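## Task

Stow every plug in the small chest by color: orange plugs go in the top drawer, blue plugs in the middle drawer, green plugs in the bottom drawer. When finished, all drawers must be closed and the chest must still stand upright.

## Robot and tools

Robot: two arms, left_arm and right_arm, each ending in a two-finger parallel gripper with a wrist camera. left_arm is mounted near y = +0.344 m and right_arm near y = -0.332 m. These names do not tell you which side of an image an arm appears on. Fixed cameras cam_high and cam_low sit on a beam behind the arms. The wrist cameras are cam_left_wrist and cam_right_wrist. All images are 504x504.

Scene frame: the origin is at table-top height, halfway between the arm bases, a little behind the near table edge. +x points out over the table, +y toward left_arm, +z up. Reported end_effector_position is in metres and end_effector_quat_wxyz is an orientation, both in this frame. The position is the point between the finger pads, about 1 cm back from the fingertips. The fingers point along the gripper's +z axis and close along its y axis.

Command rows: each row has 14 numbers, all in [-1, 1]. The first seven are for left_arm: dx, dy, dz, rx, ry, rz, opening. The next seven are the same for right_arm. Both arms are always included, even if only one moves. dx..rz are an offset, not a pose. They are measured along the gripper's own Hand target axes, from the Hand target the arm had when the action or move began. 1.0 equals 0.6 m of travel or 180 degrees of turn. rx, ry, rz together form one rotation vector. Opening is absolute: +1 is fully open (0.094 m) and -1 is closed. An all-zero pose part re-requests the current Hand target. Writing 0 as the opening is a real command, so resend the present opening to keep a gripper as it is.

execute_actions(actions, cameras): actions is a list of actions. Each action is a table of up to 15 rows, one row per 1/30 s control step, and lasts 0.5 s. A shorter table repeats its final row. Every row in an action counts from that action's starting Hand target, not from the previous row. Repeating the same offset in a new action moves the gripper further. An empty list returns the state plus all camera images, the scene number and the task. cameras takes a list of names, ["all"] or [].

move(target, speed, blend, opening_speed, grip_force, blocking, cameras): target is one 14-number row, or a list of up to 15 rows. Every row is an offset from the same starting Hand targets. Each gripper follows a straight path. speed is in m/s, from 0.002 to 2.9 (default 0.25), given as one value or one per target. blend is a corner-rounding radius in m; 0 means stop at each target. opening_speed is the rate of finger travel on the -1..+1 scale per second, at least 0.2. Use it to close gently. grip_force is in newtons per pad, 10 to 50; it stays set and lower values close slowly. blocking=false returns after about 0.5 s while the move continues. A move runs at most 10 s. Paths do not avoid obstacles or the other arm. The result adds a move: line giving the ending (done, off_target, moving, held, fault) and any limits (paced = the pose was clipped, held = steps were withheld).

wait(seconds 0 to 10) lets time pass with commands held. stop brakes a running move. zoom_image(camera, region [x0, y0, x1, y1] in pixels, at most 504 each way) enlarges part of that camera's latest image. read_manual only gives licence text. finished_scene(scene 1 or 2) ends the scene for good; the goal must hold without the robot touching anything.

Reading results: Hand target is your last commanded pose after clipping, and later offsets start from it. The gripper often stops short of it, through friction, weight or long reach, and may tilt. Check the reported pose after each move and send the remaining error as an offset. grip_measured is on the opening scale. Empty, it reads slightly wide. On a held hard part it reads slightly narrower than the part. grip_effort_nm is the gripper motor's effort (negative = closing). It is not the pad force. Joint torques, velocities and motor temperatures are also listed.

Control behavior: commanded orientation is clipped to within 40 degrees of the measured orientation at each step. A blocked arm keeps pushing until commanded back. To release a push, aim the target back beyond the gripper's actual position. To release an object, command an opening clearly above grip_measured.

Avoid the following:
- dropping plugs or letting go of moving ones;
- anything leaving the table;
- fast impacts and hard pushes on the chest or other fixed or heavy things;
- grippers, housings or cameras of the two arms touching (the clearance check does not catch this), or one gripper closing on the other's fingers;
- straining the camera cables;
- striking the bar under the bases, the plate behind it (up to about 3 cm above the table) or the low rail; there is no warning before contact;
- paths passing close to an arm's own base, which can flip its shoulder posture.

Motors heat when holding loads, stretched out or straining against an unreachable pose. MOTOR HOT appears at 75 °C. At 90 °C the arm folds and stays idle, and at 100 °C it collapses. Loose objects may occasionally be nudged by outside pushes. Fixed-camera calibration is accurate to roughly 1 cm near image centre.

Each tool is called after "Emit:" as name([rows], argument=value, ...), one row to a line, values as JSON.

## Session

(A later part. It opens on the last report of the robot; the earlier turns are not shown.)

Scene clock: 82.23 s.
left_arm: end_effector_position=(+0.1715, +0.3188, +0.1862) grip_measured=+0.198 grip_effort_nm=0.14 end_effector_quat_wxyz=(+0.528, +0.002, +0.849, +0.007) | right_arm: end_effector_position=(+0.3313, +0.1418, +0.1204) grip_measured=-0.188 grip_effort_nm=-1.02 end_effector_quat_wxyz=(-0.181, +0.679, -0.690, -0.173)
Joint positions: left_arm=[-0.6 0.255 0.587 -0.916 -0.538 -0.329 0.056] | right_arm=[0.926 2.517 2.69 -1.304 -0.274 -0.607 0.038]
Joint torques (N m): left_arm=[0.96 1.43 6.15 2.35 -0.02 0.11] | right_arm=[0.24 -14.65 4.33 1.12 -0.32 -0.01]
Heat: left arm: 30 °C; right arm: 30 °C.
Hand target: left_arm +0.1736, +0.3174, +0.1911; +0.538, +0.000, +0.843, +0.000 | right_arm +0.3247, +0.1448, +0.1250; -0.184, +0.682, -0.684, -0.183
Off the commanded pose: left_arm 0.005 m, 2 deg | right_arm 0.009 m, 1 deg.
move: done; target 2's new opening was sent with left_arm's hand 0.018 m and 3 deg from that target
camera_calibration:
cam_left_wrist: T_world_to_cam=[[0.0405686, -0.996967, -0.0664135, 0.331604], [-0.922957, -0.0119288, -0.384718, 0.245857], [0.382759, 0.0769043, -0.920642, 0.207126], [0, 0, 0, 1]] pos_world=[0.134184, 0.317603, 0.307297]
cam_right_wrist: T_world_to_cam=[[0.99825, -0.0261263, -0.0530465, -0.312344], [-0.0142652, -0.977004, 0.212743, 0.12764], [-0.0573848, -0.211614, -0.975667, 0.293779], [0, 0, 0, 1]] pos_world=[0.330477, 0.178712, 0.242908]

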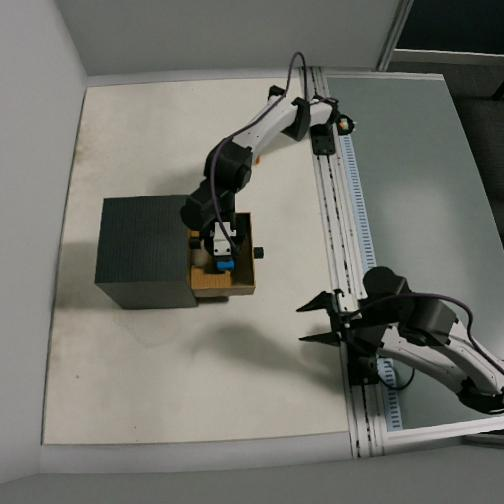

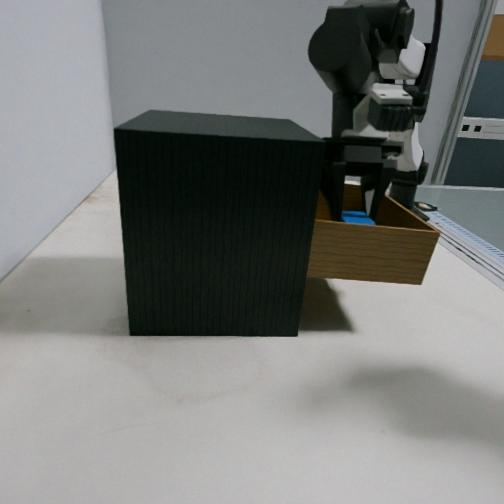

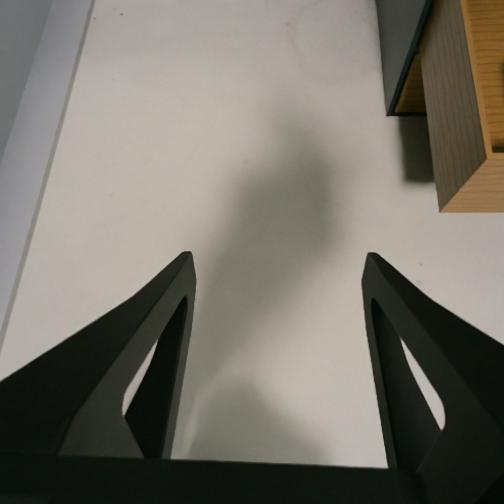

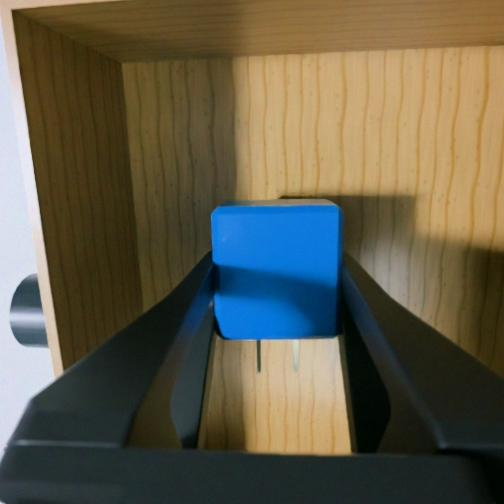

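Emit:
move([
  [0,0,0,0,0,0,0.2,0.003,0,0.006,0,0,0,-0.05],
  [0,0,0,0,0,0,0.2,-0.058,0,-0.101,0,0,0,-0.05],
  [0,0,0,0,0,0,0.2,0.158,0.033,-0.226,0.09,0,0.15,-0.05],
  [0,0,0,0,0,0,0.2,0.528,0.08,-0.245,0.2555,0,0.4426,0.2],
], speed=[0.1,0.2,0.3,0.3], opening_speed=1.2, blend=[0,0.02,0.04,0], cameras=["all"])

Scene clock: 89.27 s.
left_arm: end_effector_position=(+0.1715, +0.3188, +0.1862) grip_measured=+0.198 grip_effort_nm=0.14 end_effector_quat_wxyz=(+0.528, +0.002, +0.849, +0.007) | right_arm: end_effector_position=(+0.2712, -0.2021, +0.0838) grip_measured=+0.198 grip_effort_nm=0.10 end_effector_quat_wxyz=(+0.237, +0.007, +0.971, -0.013)
Joint positions: left_arm=[-0.6 0.255 0.587 -0.916 -0.538 -0.329 0.056] | right_arm=[0.685 1.263 0.882 -0.783 0.325 0.603 0.056]
Joint torques (N m): left_arm=[1.02 1.58 5.86 2.21 -0.04 0.11] | right_arm=[-0.59 -6.31 6.56 1.15 0.3 0.1]
Heat: left arm: 30 °C; right arm: 33 °C.
Hand target: left_arm +0.1736, +0.3174, +0.1911; +0.538, +0.000, +0.843, +0.000 | right_arm +0.2759, -0.2028, +0.0933; +0.259, +0.018, +0.966, -0.004
Off the commanded pose: left_arm 0.005 m, 2 deg | right_arm 0.011 m, 3 deg.
elbow stopped short (right arm): the move would have taken joint 3 (elbow) straighter than the controller allows.
move: off_target (right_arm); target 4's new opening was sent with right_arm's hand 0.011 m and 3 deg from that target
camera_calibration:
cam_left_wrist: T_world_to_cam=[[0.0405686, -0.996967, -0.0664135, 0.331604], [-0.922957, -0.0119288, -0.384718, 0.245857], [0.382759, 0.0769043, -0.920642, 0.207126], [0, 0, 0, 1]] pos_world=[0.134184, 0.317603, 0.307297]
cam_right_wrist: T_world_to_cam=[[-0.029999, -0.998853, -0.0373189, -0.18234], [-0.970708, 0.0202088, 0.239412, 0.257393], [-0.238383, 0.0434078, -0.970201, 0.282038], [0, 0, 0, 1]] pos_world=[0.311617, -0.199575, 0.205206]

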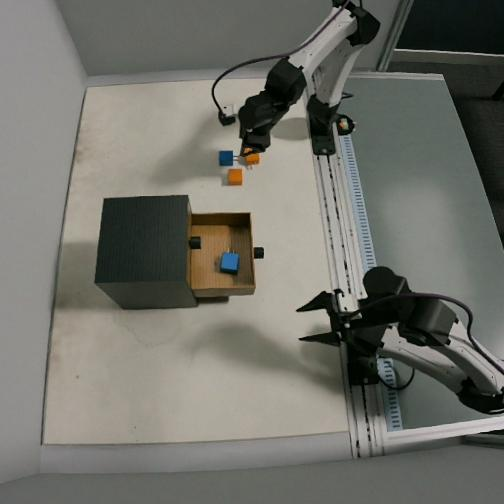

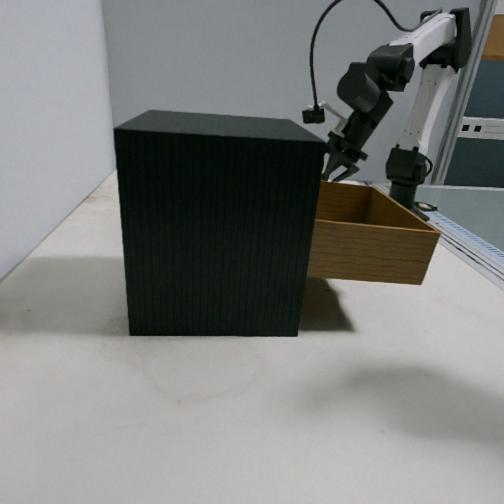

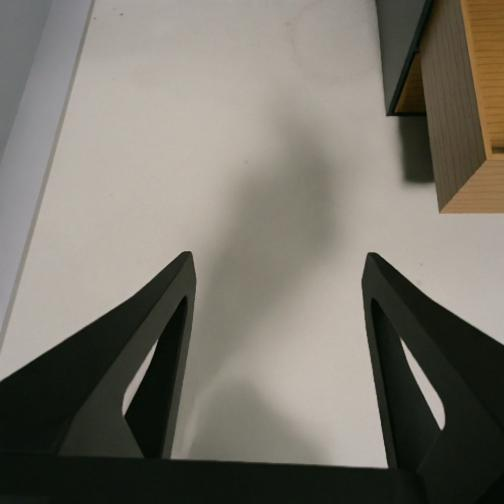

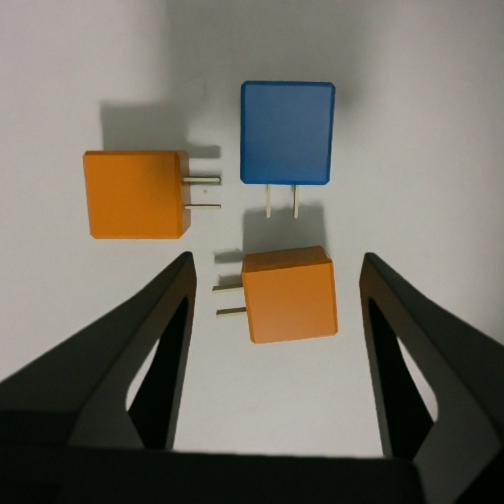

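Emit:
move([
  [0,0,0,0,0,0,0.2,-0.018,-0.007,0.139,0,0,0,0.1],
  [0,0,0,0,0,0,0.2,-0.018,-0.007,0.139,0,0,0,-0.4],
  [0,0,0,0,0,0,0.2,-0.16,-0.007,-0.106,0,0,0,-0.4],
  [0,0,0,0,0,0,0.2,-0.153,0.488,-0.088,-0.2555,0,-0.4426,-0.4],
  [0,0,0,0,0,0,0.2,-0.104,0.488,-0.003,-0.2555,0,-0.4426,-0.4],
], speed=[0.12,0.1,0.25,0.3,0.12], opening_speed=1.2, blend=[0,0,0.03,0.01,0], cameras=["all"])

Scene clock: 98.23 s.
left_arm: end_effector_position=(+0.1715, +0.3188, +0.1862) grip_measured=+0.198 grip_effort_nm=0.14 end_effector_quat_wxyz=(+0.528, +0.002, +0.849, +0.007) | right_arm: end_effector_position=(+0.3381, +0.0906, +0.1065) grip_measured=-0.189 grip_effort_nm=-1.02 end_effector_quat_wxyz=(-0.162, +0.684, -0.687, -0.185)
Joint positions: left_arm=[-0.6 0.255 0.587 -0.916 -0.538 -0.329 0.056] | right_arm=[0.835 2.29 2.233 -1.138 -0.339 -0.706 0.038]
Joint torques (N m): left_arm=[1.1 1.66 5.85 2.27 -0.06 0.04] | right_arm=[-0.65 -16.08 5.5 0.99 -0.15 0]
Motor temperatures (°C): left_arm=[18 27 29 29 19 20 20] | right_arm=[18 32 30 21 16 20 21]
Heat: left arm: 29 °C; right arm: 32 °C.
Hand target: left_arm +0.1736, +0.3174, +0.1911; +0.538, +0.000, +0.843, +0.000 | right_arm +0.3397, +0.0879, +0.1266; -0.184, +0.682, -0.683, -0.183
Off the commanded pose: left_arm 0.005 m, 2 deg | right_arm 0.020 m, 3 deg.
move: off_target (right_arm)
camera_calibration:
cam_left_wrist: T_world_to_cam=[[0.0405686, -0.996967, -0.0664135, 0.331604], [-0.922957, -0.0119288, -0.384718, 0.245857], [0.382759, 0.0769043, -0.920642, 0.207126], [0, 0, 0, 1]] pos_world=[0.134184, 0.317603, 0.307297]
cam_right_wrist: T_world_to_cam=[[0.995777, -0.00557842, -0.0916401, -0.318072], [0.0149491, -0.97498, 0.221789, 0.0696077], [-0.0905845, -0.222222, -0.970779, 0.281395], [0, 0, 0, 1]] pos_world=[0.341178, 0.128624, 0.228586]

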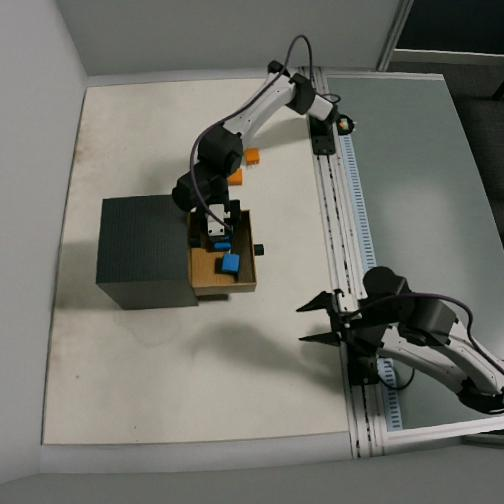

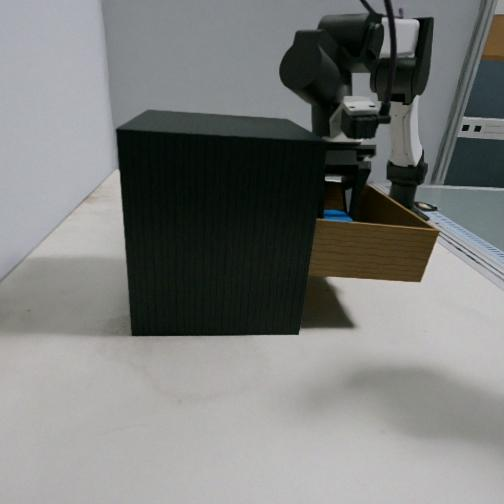

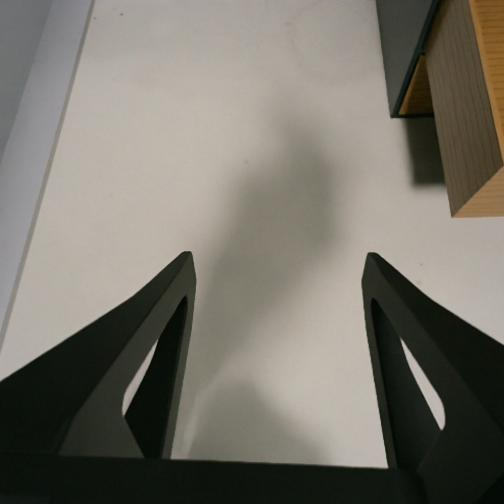

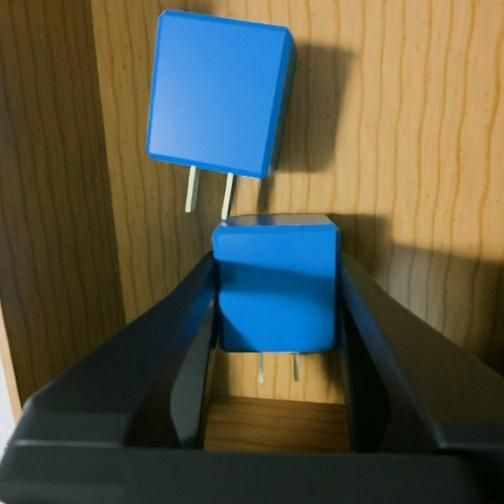

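Emit:
move([
  [0,0,0,0,0,0,-0.95,0,0,0,0,0,0,-0.05],
  [0,0,0,0,0,0,-0.95,-0.067,0,-0.115,0,0,0,-0.05],
  [0,0,0,0,0,0,-0.95,0.178,0.1,-0.257,-0.011,0,-0.019,-0.05],
  [0.119,-0.329,0.064,0,0,0,-0.95,0.4995,0.162,-0.225,-0.011,0,-0.019,0.3],
  [-0.024,-0.335,0.351,0,0,0,-0.95,0.4995,0.162,-0.225,-0.011,0,-0.019,0.3],
], speed=[0.1,0.2,0.3,0.3,0.09], opening_speed=1.3, blend=[0,0.02,0.04,0,0], cameras=["all"])

Scene clock: 109.37 s.
left_arm: end_effector_position=(+0.3535, +0.1257, +0.0979) grip_measured=-0.948 grip_effort_nm=-0.11 end_effector_quat_wxyz=(+0.514, +0.016, +0.857, +0.023) | right_arm: end_effector_position=(+0.2401, -0.2406, +0.0858) grip_measured=+0.298 grip_effort_nm=0.10 end_effector_quat_wxyz=(-0.158, +0.703, -0.666, -0.196)
Joint positions: left_arm=[-0.781 1.642 0.815 0.126 -0.682 -0.445 0.002] | right_arm=[0.055 1.444 1.051 -1.203 -0.509 -1.615 0.061]
Joint torques (N m): left_arm=[1.99 -7.5 9.59 2.5 -0.16 0.1] | right_arm=[-0.83 -7.01 5.9 0.26 -0.47 -0.1]
Heat: left arm: 29 °C; right arm: 34 °C.
Hand target: left_arm +0.3706, +0.1164, +0.1154; +0.538, +0.000, +0.843, +0.000 | right_arm +0.2420, -0.2390, +0.0931; -0.177, +0.705, -0.660, -0.189
Off the commanded pose: left_arm 0.026 m, 5 deg | right_arm 0.008 m, 2 deg.
move: off_target (left_arm); target 4's new opening was sent with right_arm's hand 0.008 m and 3 deg from that target
camera_calibration:
cam_left_wrist: T_world_to_cam=[[0.0310018, -0.993635, -0.108301, 0.132899], [-0.934862, 0.00951229, -0.354883, 0.376171], [0.353655, 0.112248, -0.928617, 0.0775966], [0, 0, 0, 1]] pos_world=[0.320105, 0.119765, 0.219947]
cam_right_wrist: T_world_to_cam=[[0.993657, 0.0546142, -0.0982963, -0.208714], [0.0744374, -0.97466, 0.210944, -0.260548], [-0.0842849, -0.216923, -0.972543, 0.178852], [0, 0, 0, 1]] pos_world=[0.241859, -0.20375, 0.208386]

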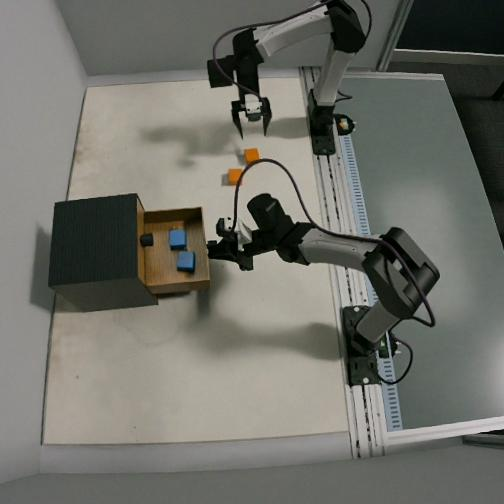

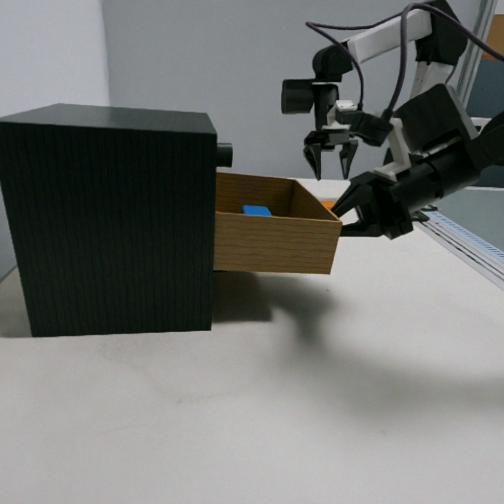

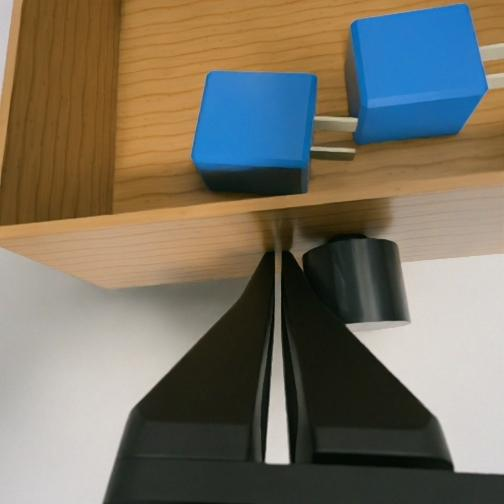

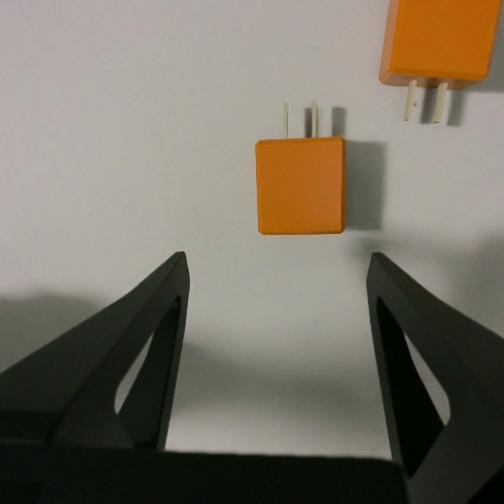

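Emit:
move([
  [0.026,-0.05,-0.135,-0.02,0,-0.009,0.2,0.0165,-0.013,0.123,0,0,0,0.3],
  [0.018,-0.044,-0.015,-0.02,0,-0.009,0.2,0.0165,-0.013,0.123,0,0,0,0.3],
  [0.018,-0.044,-0.015,-0.02,0,-0.009,0.2,0.0165,-0.013,0.123,0,0,0,-0.4],
  [0.018,-0.044,-0.015,-0.02,0,-0.009,0.2,-0.05,-0.013,0.008,0,0,0,-0.4],
], speed=[0.1,0.08,0.1,0.15], opening_speed=1.3, cameras=["all"])

Scene clock: 117.80 s.
left_arm: end_effector_position=(+0.3395, +0.0918, +0.0941) grip_measured=+0.198 grip_effort_nm=0.14 end_effector_quat_wxyz=(+0.514, -0.001, +0.857, +0.029) | right_arm: end_effector_position=(+0.2440, -0.2135, +0.0884) grip_measured=-0.192 grip_effort_nm=-1.03 end_effector_quat_wxyz=(-0.158, +0.703, -0.665, -0.198)
Joint positions: left_arm=[-0.896 1.726 0.918 0.017 -0.792 -0.584 0.056] | right_arm=[0.167 1.45 1.067 -1.153 -0.51 -1.488 0.038]
Joint torques (N m): left_arm=[2.52 -8.16 9.01 2.23 -0.46 0.07] | right_arm=[-0.08 -7.31 8.68 0.18 -0.42 0.03]
Heat: left arm: 31 °C; right arm: 33 °C.
Hand target: left_arm +0.3580, +0.0900, +0.1095; +0.538, -0.029, +0.842, +0.019 | right_arm +0.2478, -0.2102, +0.1040; -0.177, +0.705, -0.660, -0.190
Off the commanded pose: left_arm 0.024 m, 5 deg | right_arm 0.016 m, 3 deg.
move: off_target (left_arm, right_arm)
camera_calibration:
cam_left_wrist: T_world_to_cam=[[0.0663791, -0.992455, -0.103086, 0.0866328], [-0.933653, -0.0253356, -0.357281, 0.365013], [0.351974, 0.119963, -0.928291, 0.082743], [0, 0, 0, 1]] pos_world=[0.305921, 0.085301, 0.216152]
cam_right_wrist: T_world_to_cam=[[0.993387, 0.0556249, -0.10044, -0.213409], [0.0757452, -0.974931, 0.209218, -0.235099], [-0.0862844, -0.215442, -0.972697, 0.188377], [0, 0, 0, 1]] pos_world=[0.246059, -0.17675, 0.210986]

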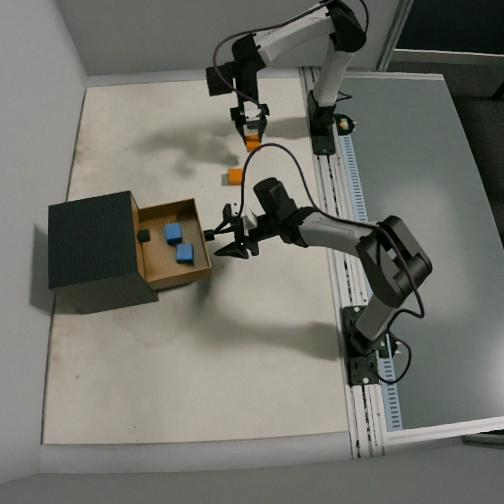

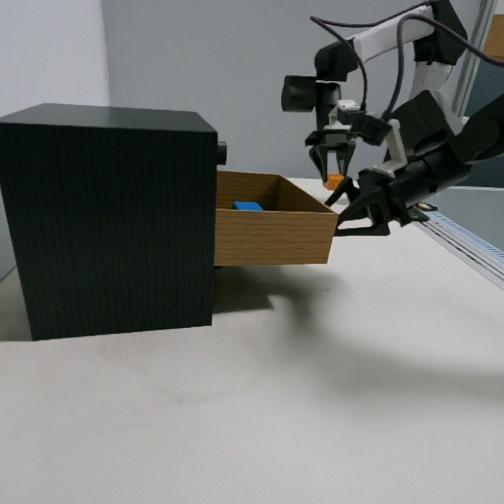

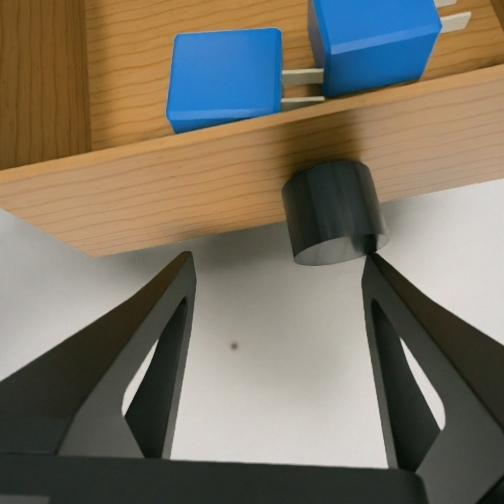

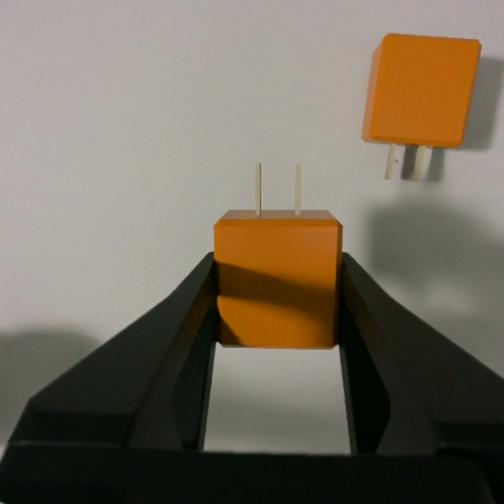

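Emit:
move([
  [0.023,-0.042,-0.059,-0.05,0,-0.0235,0.2,0,0,0,0,0,0,-0.4],
  [-0.0025,-0.032,0.0055,-0.05,0,-0.0235,0.2,0,0,0,0,0,0,-0.4],
], speed=0.08, cameras=["cam_high","cam_low","cam_left_wrist"])

Scene clock: 122.53 s.
left_arm: end_effector_position=(+0.3540, +0.0773, +0.1039) grip_measured=+0.198 grip_effort_nm=0.14 end_effector_quat_wxyz=(+0.526, -0.093, +0.842, +0.076) | right_arm: end_effector_position=(+0.2440, -0.2135, +0.0884) grip_measured=-0.192 grip_effort_nm=-1.02 end_effector_quat_wxyz=(-0.158, +0.702, -0.665, -0.198)
Joint positions: left_arm=[-0.935 1.894 1.191 -0.27 -0.97 -0.855 0.056] | right_arm=[0.167 1.45 1.067 -1.153 -0.51 -1.488 0.038]
Joint torques (N m): left_arm=[1.14 -10.07 8.76 1.7 -0.38 0.08] | right_arm=[-0.09 -7.31 8.68 0.17 -0.42 0.02]
Heat: left arm: 31 °C; right arm: 33 °C.
Hand target: left_arm +0.3629, +0.0710, +0.1095; +0.534, -0.102, +0.837, +0.065 | right_arm +0.2478, -0.2102, +0.1040; -0.177, +0.705, -0.660, -0.189
Off the commanded pose: left_arm 0.012 m, 2 deg | right_arm 0.016 m, 3 deg.
move: off_target (left_arm, right_arm)
camera_calibration:
cam_left_wrist: T_world_to_cam=[[0.271238, -0.958997, -0.0821825, -0.00496882], [-0.892823, -0.218783, -0.393701, 0.385979], [0.359579, 0.180161, -0.915557, 0.0797824], [0, 0, 0, 1]] pos_world=[0.317271, 0.0653068, 0.224597]
Images, in order (width x height): cam_high 504x504, cam_low 504x504, cam_left_wrist 504x504.

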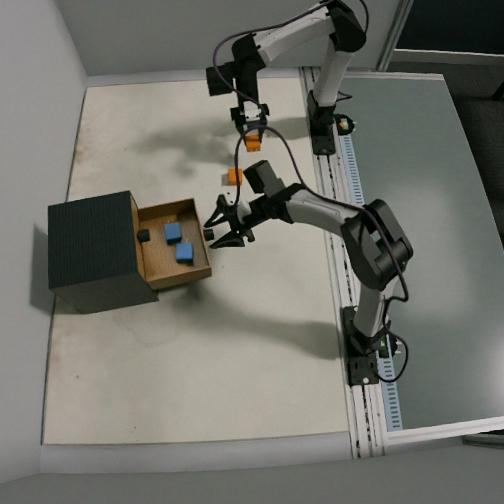

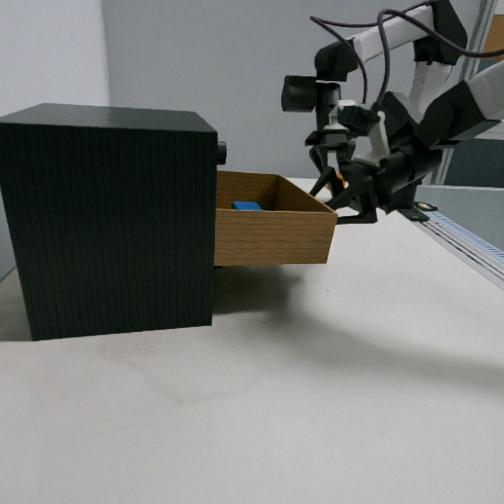

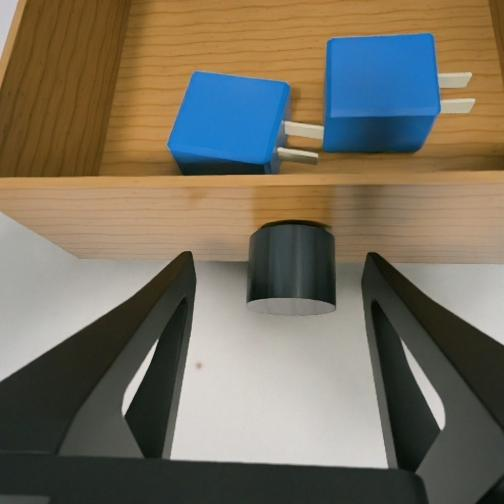

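Emit:
move([
  [0,0,0,0,0,0,-0.6,0,0,0,0,0,0,-0.4],
  [-0.04,0,0.073,0,0,0,-0.6,0,0,0,0,0,0,-0.4],
], speed=0.05, opening_speed=1.3, cameras=["cam_high","cam_low","cam_left_wrist"])

Scene clock: 125.63 s.
left_arm: end_effector_position=(+0.3946, +0.0816, +0.1060) grip_measured=-0.437 grip_effort_nm=-1.02 end_effector_quat_wxyz=(+0.522, -0.085, +0.845, +0.071) | right_arm: end_effector_position=(+0.2440, -0.2135, +0.0884) grip_measured=-0.192 grip_effort_nm=-1.03 end_effector_quat_wxyz=(-0.158, +0.702, -0.665, -0.198)
Joint positions: left_arm=[-0.838 1.943 1.248 -0.168 -0.892 -0.711 0.026] | right_arm=[0.167 1.45 1.067 -1.153 -0.51 -1.488 0.038]
Joint torques (N m): left_arm=[2.82 -10.09 8.94 1.97 -0.37 0.16] | right_arm=[-0.08 -7.3 8.68 0.17 -0.41 0.02]
Heat: left arm: 31 °C; right arm: 33 °C.
Hand target: left_arm +0.4112, +0.0829, +0.1126; +0.534, -0.102, +0.837, +0.065 | right_arm +0.2478, -0.2102, +0.1040; -0.177, +0.705, -0.660, -0.189
Off the commanded pose: left_arm 0.018 m, 3 deg | right_arm 0.016 m, 3 deg.
move: off_target (left_arm, right_arm)
camera_calibration:
cam_left_wrist: T_world_to_cam=[[0.252154, -0.96399, -0.0845114, -0.0034709], [-0.901108, -0.202073, -0.383629, 0.424815], [0.352737, 0.172887, -0.919612, 0.0700391], [0, 0, 0, 1]] pos_world=[0.358974, 0.0703889, 0.227087]
Images, in order (width x height): cam_high 504x504, cam_low 504x504, cam_left_wrist 504x504.

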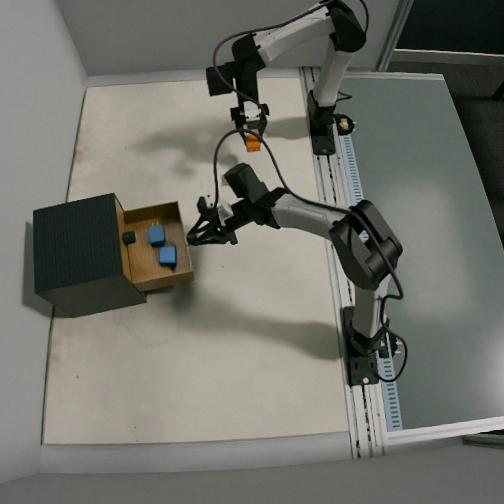

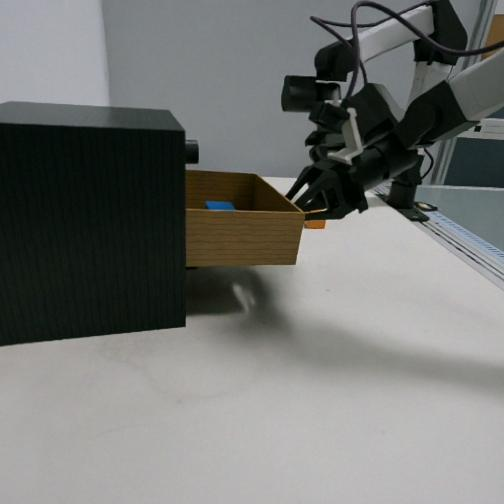

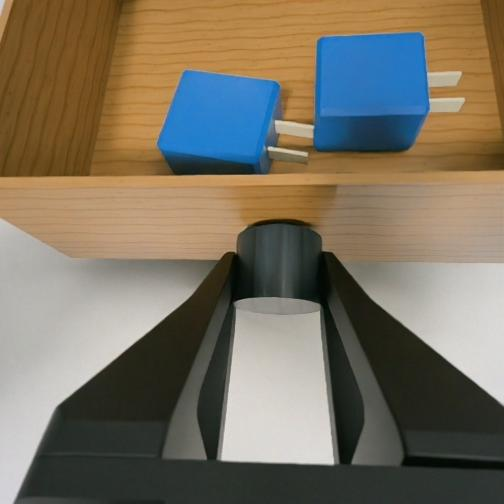

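Emit:
move([
  [0,-0.03,0,-0.04,0,-0.019,-0.6,0,0,0,0,0,0,-0.4],
  [-0.035,-0.018,0.075,-0.04,0,-0.019,-0.6,0,0,0,0,0,0,-0.4],
], speed=0.05, cameras=["cam_high","cam_low","cam_left_wrist"])

Emit:
zoom_image(camera="cam_high", region=[20, 160, 260, 340])

Scene clock: 131.23 s.
left_arm: end_effector_position=(+0.4428, +0.0714, +0.1110) grip_measured=-0.437 grip_effort_nm=-1.02 end_effector_quat_wxyz=(+0.516, -0.132, +0.841, +0.096) | right_arm: end_effector_position=(+0.2440, -0.2135, +0.0884) grip_measured=-0.192 grip_effort_nm=-1.02 end_effector_quat_wxyz=(-0.158, +0.702, -0.665, -0.198)
Joint positions: left_arm=[-0.785 2.138 1.573 -0.357 -0.921 -0.786 0.026] | right_arm=[0.167 1.45 1.067 -1.153 -0.51 -1.488 0.038]
Joint torques (N m): left_arm=[3.59 -11.23 8.72 1.81 -0.58 -0.04] | right_arm=[-0.06 -7.31 8.68 0.17 -0.41 0.02]
Heat: left arm: 32 °C; right arm: 33 °C.
Hand target: left_arm +0.4620, +0.0843, +0.1129; +0.528, -0.160, +0.828, +0.101 | right_arm +0.2478, -0.2102, +0.1040; -0.177, +0.705, -0.660, -0.189
Off the commanded pose: left_arm 0.023 m, 4 deg | right_arm 0.016 m, 3 deg.
move: off_target (left_arm, right_arm)
camera_calibration:
cam_left_wrist: T_world_to_cam=[[0.353406, -0.932203, -0.0781168, -0.0728544], [-0.875407, -0.300121, -0.378933, 0.463205], [0.329798, 0.202301, -0.922121, 0.0677278], [0, 0, 0, 1]] pos_world=[0.408903, 0.0574009, 0.232286]
Images, in order (width x height): cam_high 504x504, cam_low 504x504, cam_left_wrist 504x504.

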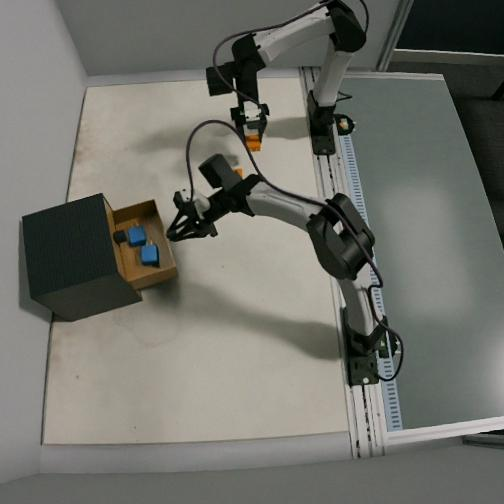

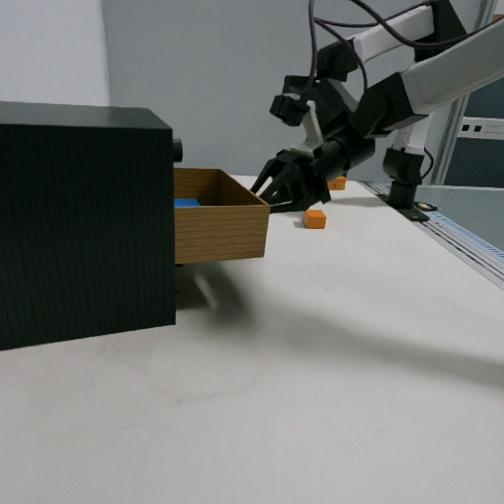

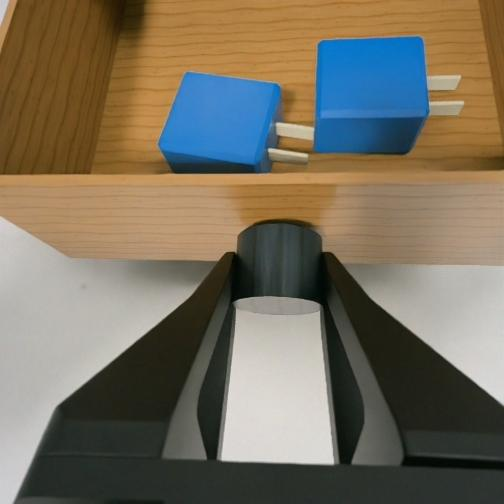

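Scaled by 2.100 from the camera's 504x504 image, which has a finer 720x720 frame.

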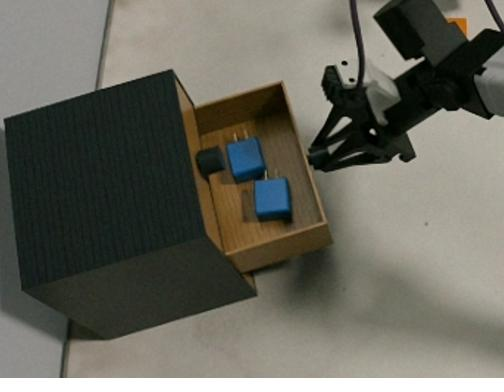

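Emit:
move(target=[-0.035,0,0.075,0,0,0,-0.6,0,0,0,0,0,0,-0.4], speed=0.05, cameras=["cam_high","cam_low","cam_left_wrist"])

Emit:
zoom_image(camera="cam_high", region=[20, 160, 260, 340])

Scene clock: 134.27 s.
left_arm: end_effector_position=(+0.4906, +0.0866, +0.1150) grip_measured=-0.437 grip_effort_nm=-1.02 end_effector_quat_wxyz=(+0.518, -0.128, +0.841, +0.093) | right_arm: end_effector_position=(+0.2440, -0.2135, +0.0884) grip_measured=-0.192 grip_effort_nm=-1.02 end_effector_quat_wxyz=(-0.158, +0.702, -0.665, -0.198)
Joint positions: left_arm=[-0.688 2.206 1.67 -0.282 -0.854 -0.656 0.026] | right_arm=[0.167 1.45 1.067 -1.153 -0.51 -1.488 0.038]
Joint torques (N m): left_arm=[3.63 -11.81 8.58 1.9 -0.53 -0.19] | right_arm=[-0.09 -7.32 8.68 0.17 -0.42 0.02]
Heat: left arm: 32 °C; right arm: 33 °C.
Hand target: left_arm +0.5081, +0.1029, +0.1130; +0.528, -0.160, +0.828, +0.101 | right_arm +0.2478, -0.2102, +0.1040; -0.177, +0.705, -0.660, -0.189
Off the commanded pose: left_arm 0.024 m, 4 deg | right_arm 0.016 m, 3 deg.
move: off_target (left_arm, right_arm)
camera_calibration:
cam_left_wrist: T_world_to_cam=[[0.345608, -0.935266, -0.0763691, -0.0713609], [-0.876789, -0.292855, -0.381415, 0.511453], [0.33436, 0.19878, -0.921244, 0.0505435], [0, 0, 0, 1]] pos_world=[0.456199, 0.0729928, 0.236189]
Images, in order (width x height): cam_high 504x504, cam_low 504x504, cam_left_wrist 504x504.

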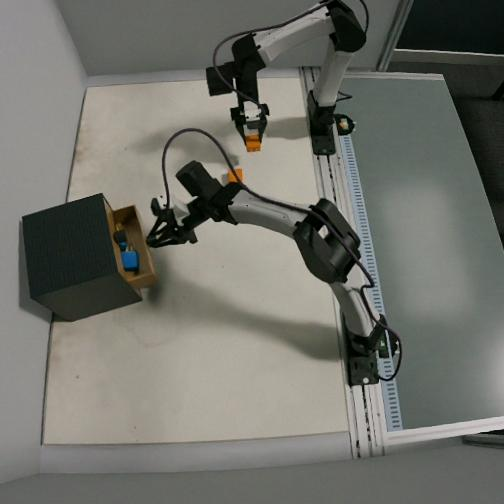

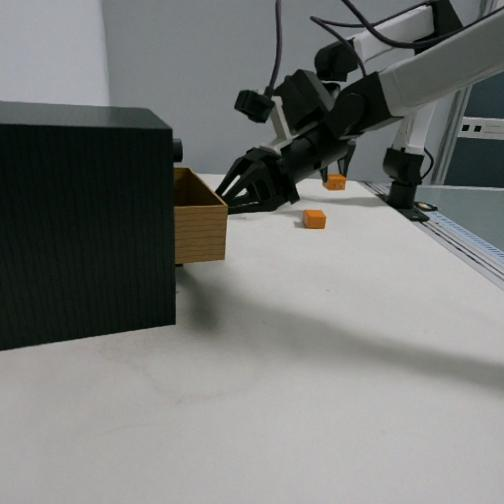

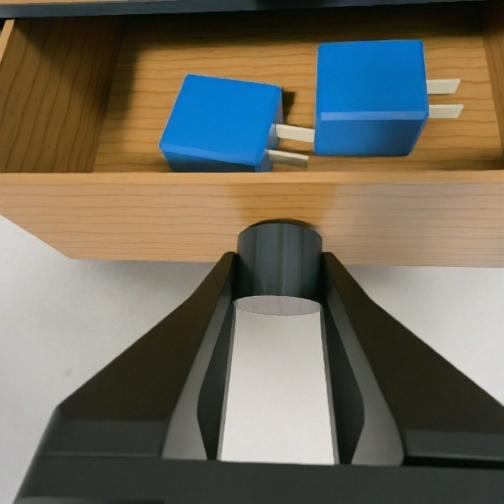

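Scaled by 2.100 from the camera's 504x504 image, which has a finer 720x720 frame.

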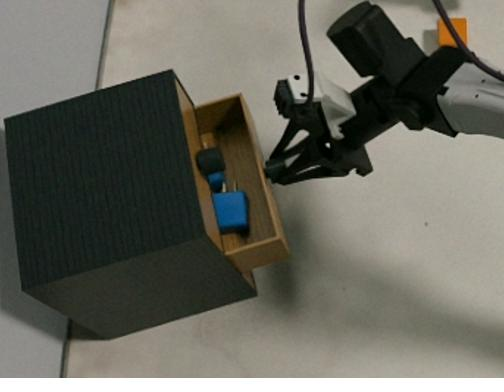

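Emit:
move(target=[-0.041,0,0.088,0,0,0,-0.6,0,0,0,0,0,0,-0.4], speed=0.05, cameras=["cam_high","cam_low","cam_left_wrist"])

Emit:
zoom_image(camera="cam_high", region=[20, 160, 260, 340])

Scene clock: 137.57 s.
left_arm: end_effector_position=(+0.5460, +0.1031, +0.1180) grip_measured=-0.437 grip_effort_nm=-1.02 end_effector_quat_wxyz=(+0.521, -0.126, +0.839, +0.089) | right_arm: end_effector_position=(+0.2440, -0.2135, +0.0884) grip_measured=-0.192 grip_effort_nm=-1.02 end_effector_quat_wxyz=(-0.158, +0.702, -0.665, -0.198)
Joint positions: left_arm=[-0.59 2.321 1.845 -0.252 -0.778 -0.544 0.026] | right_arm=[0.167 1.45 1.067 -1.153 -0.51 -1.488 0.038]
Joint torques (N m): left_arm=[3.66 -12.64 8.79 1.97 -0.48 -0.29] | right_arm=[-0.09 -7.32 8.69 0.17 -0.41 0.02]
Heat: left arm: 32 °C; right arm: 33 °C.
Hand target: left_arm +0.5622, +0.1244, +0.1131; +0.528, -0.160, +0.828, +0.101 | right_arm +0.2478, -0.2102, +0.1040; -0.177, +0.705, -0.660, -0.189
Off the commanded pose: left_arm 0.027 m, 4 deg | right_arm 0.016 m, 3 deg.
move: off_target (left_arm, right_arm)
camera_calibration:
cam_left_wrist: T_world_to_cam=[[0.337263, -0.93876, -0.0705863, -0.0705766], [-0.876575, -0.285807, -0.387208, 0.565918], [0.343322, 0.192465, -0.919286, 0.0270331], [0, 0, 0, 1]] pos_world=[0.510591, 0.090286, 0.238997]
Images, in order (width x height): cam_high 504x504, cam_low 504x504, cam_left_wrist 504x504.

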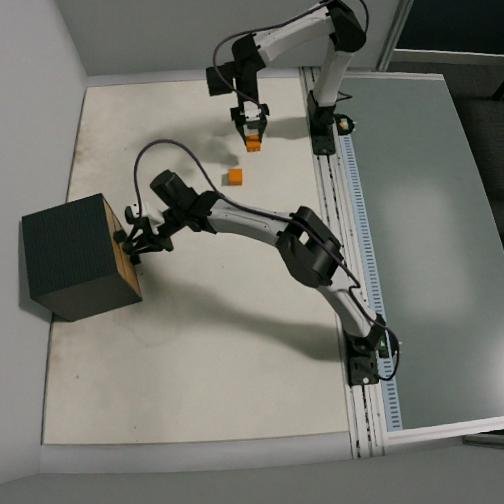

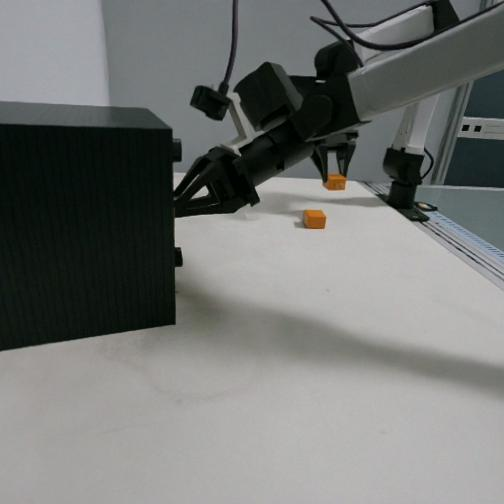

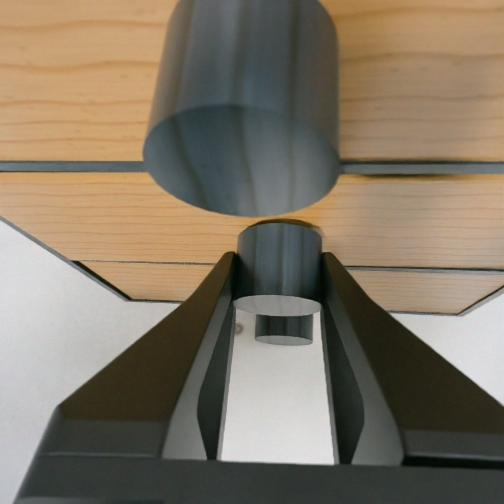

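Scaled by 2.100 from the camera's 504x504 image, which has a finer 720x720 frame.

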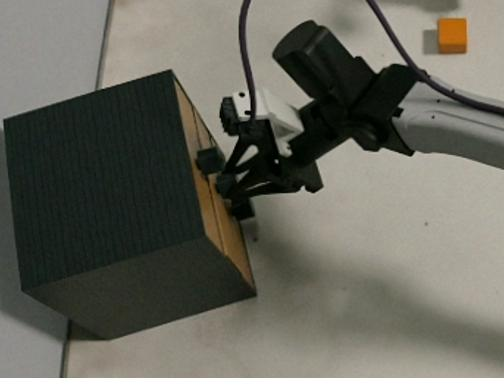

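Emit:
move([
  [-0.005,-0.01,-0.012,0.01,0,0.005,-0.6,0,0,0,0,0,0,-0.4],
  [-0.005,-0.01,-0.012,0.01,0,0.005,0.2,0,0,0,0,0,0,-0.4],
  [0.026,-0.0325,-0.131,0.02,0,0.0094,0.2,0,0,0,0,0,0,-0.4],
  [-0.0645,-0.0325,-0.173,0.02,0,0.0094,0.2,0,0,0,0,0,0,-0.4],
  [-0.104,-0.033,-0.081,0.02,0,0.0094,0.2,0,0,0,0,0,0,-0.4],
], speed=[0.1,0.1,0.15,0.15,0.08], blend=[0,0,0.01,0.01,0], opening_speed=1.5, cameras=["cam_high","cam_low","cam_left_wrist"])

Scene clock: 145.40 s.
left_arm: end_effector_position=(+0.5456, +0.0993, +0.1856) grip_measured=+0.198 grip_effort_nm=0.14 end_effector_quat_wxyz=(+0.526, -0.127, +0.836, +0.088) | right_arm: end_effector_position=(+0.2440, -0.2135, +0.0884) grip_measured=-0.192 grip_effort_nm=-1.02 end_effector_quat_wxyz=(-0.158, +0.702, -0.665, -0.198)
Joint positions: left_arm=[-0.593 2.296 2.063 -0.485 -0.786 -0.544 0.056] | right_arm=[0.167 1.45 1.067 -1.153 -0.51 -1.488 0.038]
Joint torques (N m): left_arm=[0.94 -14.56 9.98 1.8 -0.2 0.12] | right_arm=[-0.09 -7.32 8.66 0.17 -0.41 0.02]
Motor temperatures (°C): left_arm=[18 34 34 28 19 20 21] | right_arm=[18 33 32 20 16 20 21]
Heat: left arm: 34 °C; right arm: 33 °C.
Hand target: left_arm +0.5530, +0.0996, +0.1903; +0.532, -0.131, +0.833, +0.083 | right_arm +0.2478, -0.2102, +0.1040; -0.177, +0.705, -0.660, -0.189
Off the commanded pose: left_arm 0.009 m, 1 deg | right_arm 0.016 m, 3 deg.
move: off_target (right_arm); target 2's new opening was sent with left_arm's hand 0.019 m and 3 deg from that target
camera_calibration:
cam_left_wrist: T_world_to_cam=[[0.339654, -0.938333, -0.0645433, -0.0717367], [-0.871568, -0.288206, -0.396619, 0.589958], [0.353559, 0.190967, -0.915711, 0.0839245], [0, 0, 0, 1]] pos_world=[0.508882, 0.0866895, 0.306209]
Images, in order (width x height): cam_high 504x504, cam_low 504x504, cam_left_wrist 504x504.

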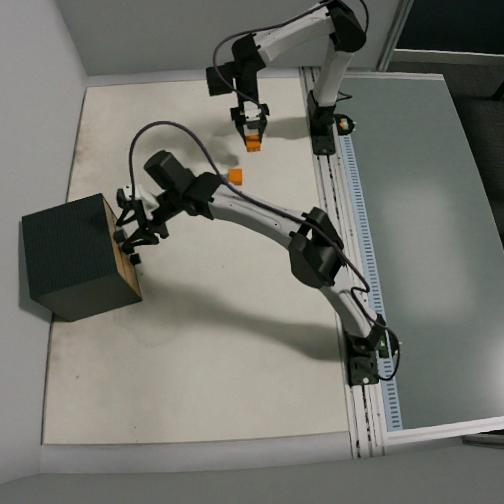

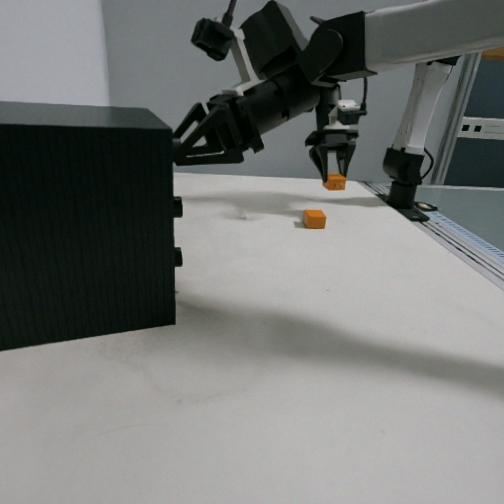

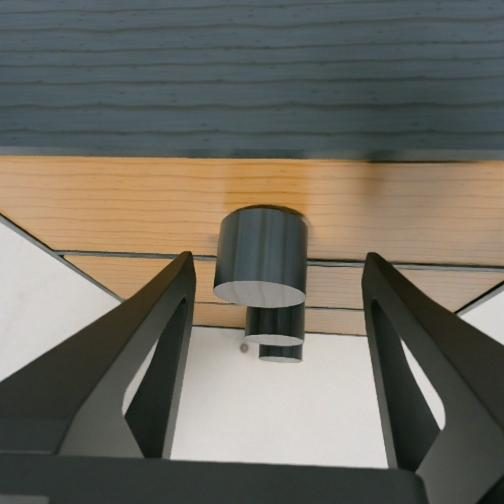

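Emit:
move([
  [0.012,0.01,0.006,0,0,0,0.2,0,0,0,0,0,0,-0.4],
  [0.012,0.01,0.006,0,0,0,-0.6,0,0,0,0,0,0,-0.4],
  [0.1,0.01,-0.18,0,0,0,-0.6,0,0,0,0,0,0,-0.4],
], speed=[0.08,0.1,0.08], opening_speed=1.5, cameras=["cam_high","cam_low","cam_left_wrist"])

Emit:
zoom_image(camera="cam_high", region=[20, 160, 260, 340])

Scene clock: 150.13 s.
left_arm: end_effector_position=(+0.4442, +0.0706, +0.1657) grip_measured=-0.461 grip_effort_nm=-1.02 end_effector_quat_wxyz=(+0.530, -0.130, +0.832, +0.100) | right_arm: end_effector_position=(+0.2440, -0.2135, +0.0884) grip_measured=-0.192 grip_effort_nm=-1.02 end_effector_quat_wxyz=(-0.158, +0.702, -0.665, -0.198)
Joint positions: left_arm=[-0.786 2.091 1.694 -0.489 -0.949 -0.755 0.025] | right_arm=[0.167 1.45 1.067 -1.153 -0.51 -1.488 0.038]
Joint torques (N m): left_arm=[-0.57 -18.73 6.31 1.19 -0.18 -0.16] | right_arm=[-0.09 -7.32 8.68 0.17 -0.42 0.02]
Heat: left arm: 37 °C; right arm: 33 °C.
Hand target: left_arm +0.4339, +0.0675, +0.1813; +0.532, -0.131, +0.833, +0.083 | right_arm +0.2478, -0.2102, +0.1040; -0.177, +0.705, -0.660, -0.189
Off the commanded pose: left_arm 0.019 m, 2 deg | right_arm 0.016 m, 3 deg.
move: off_target (left_arm, right_arm); target 2's new opening was sent with left_arm's hand 0.012 m and 2 deg from that target
camera_calibration:
cam_left_wrist: T_world_to_cam=[[0.357962, -0.930285, -0.0802057, -0.0716598], [-0.862123, -0.296296, -0.411038, 0.484154], [0.358618, 0.216283, -0.908083, 0.101705], [0, 0, 0, 1]] pos_world=[0.406578, 0.0547914, 0.285615]
Images, in order (width x height): cam_high 504x504, cam_low 504x504, cam_left_wrist 504x504.

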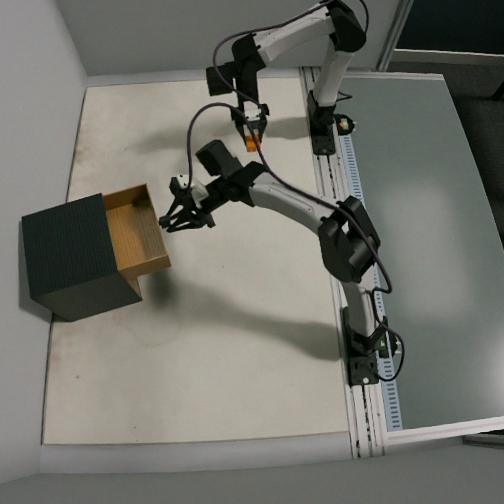

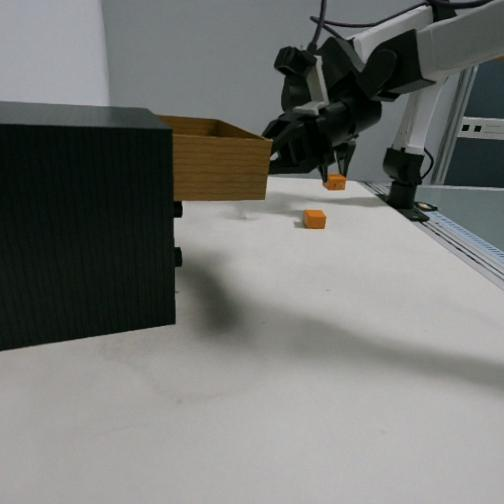

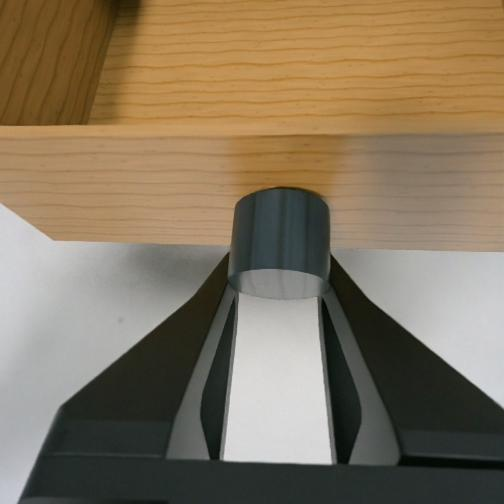

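Scaled by 2.100 from the camera's 504x504 image, which has a finer 720x720 frame.

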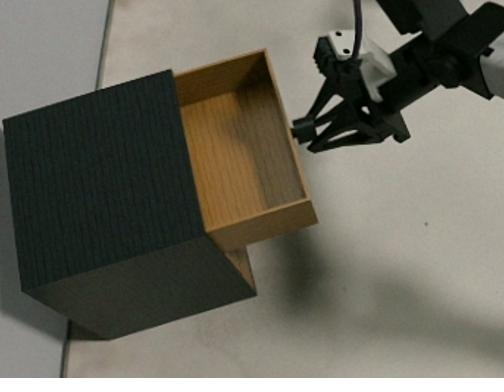

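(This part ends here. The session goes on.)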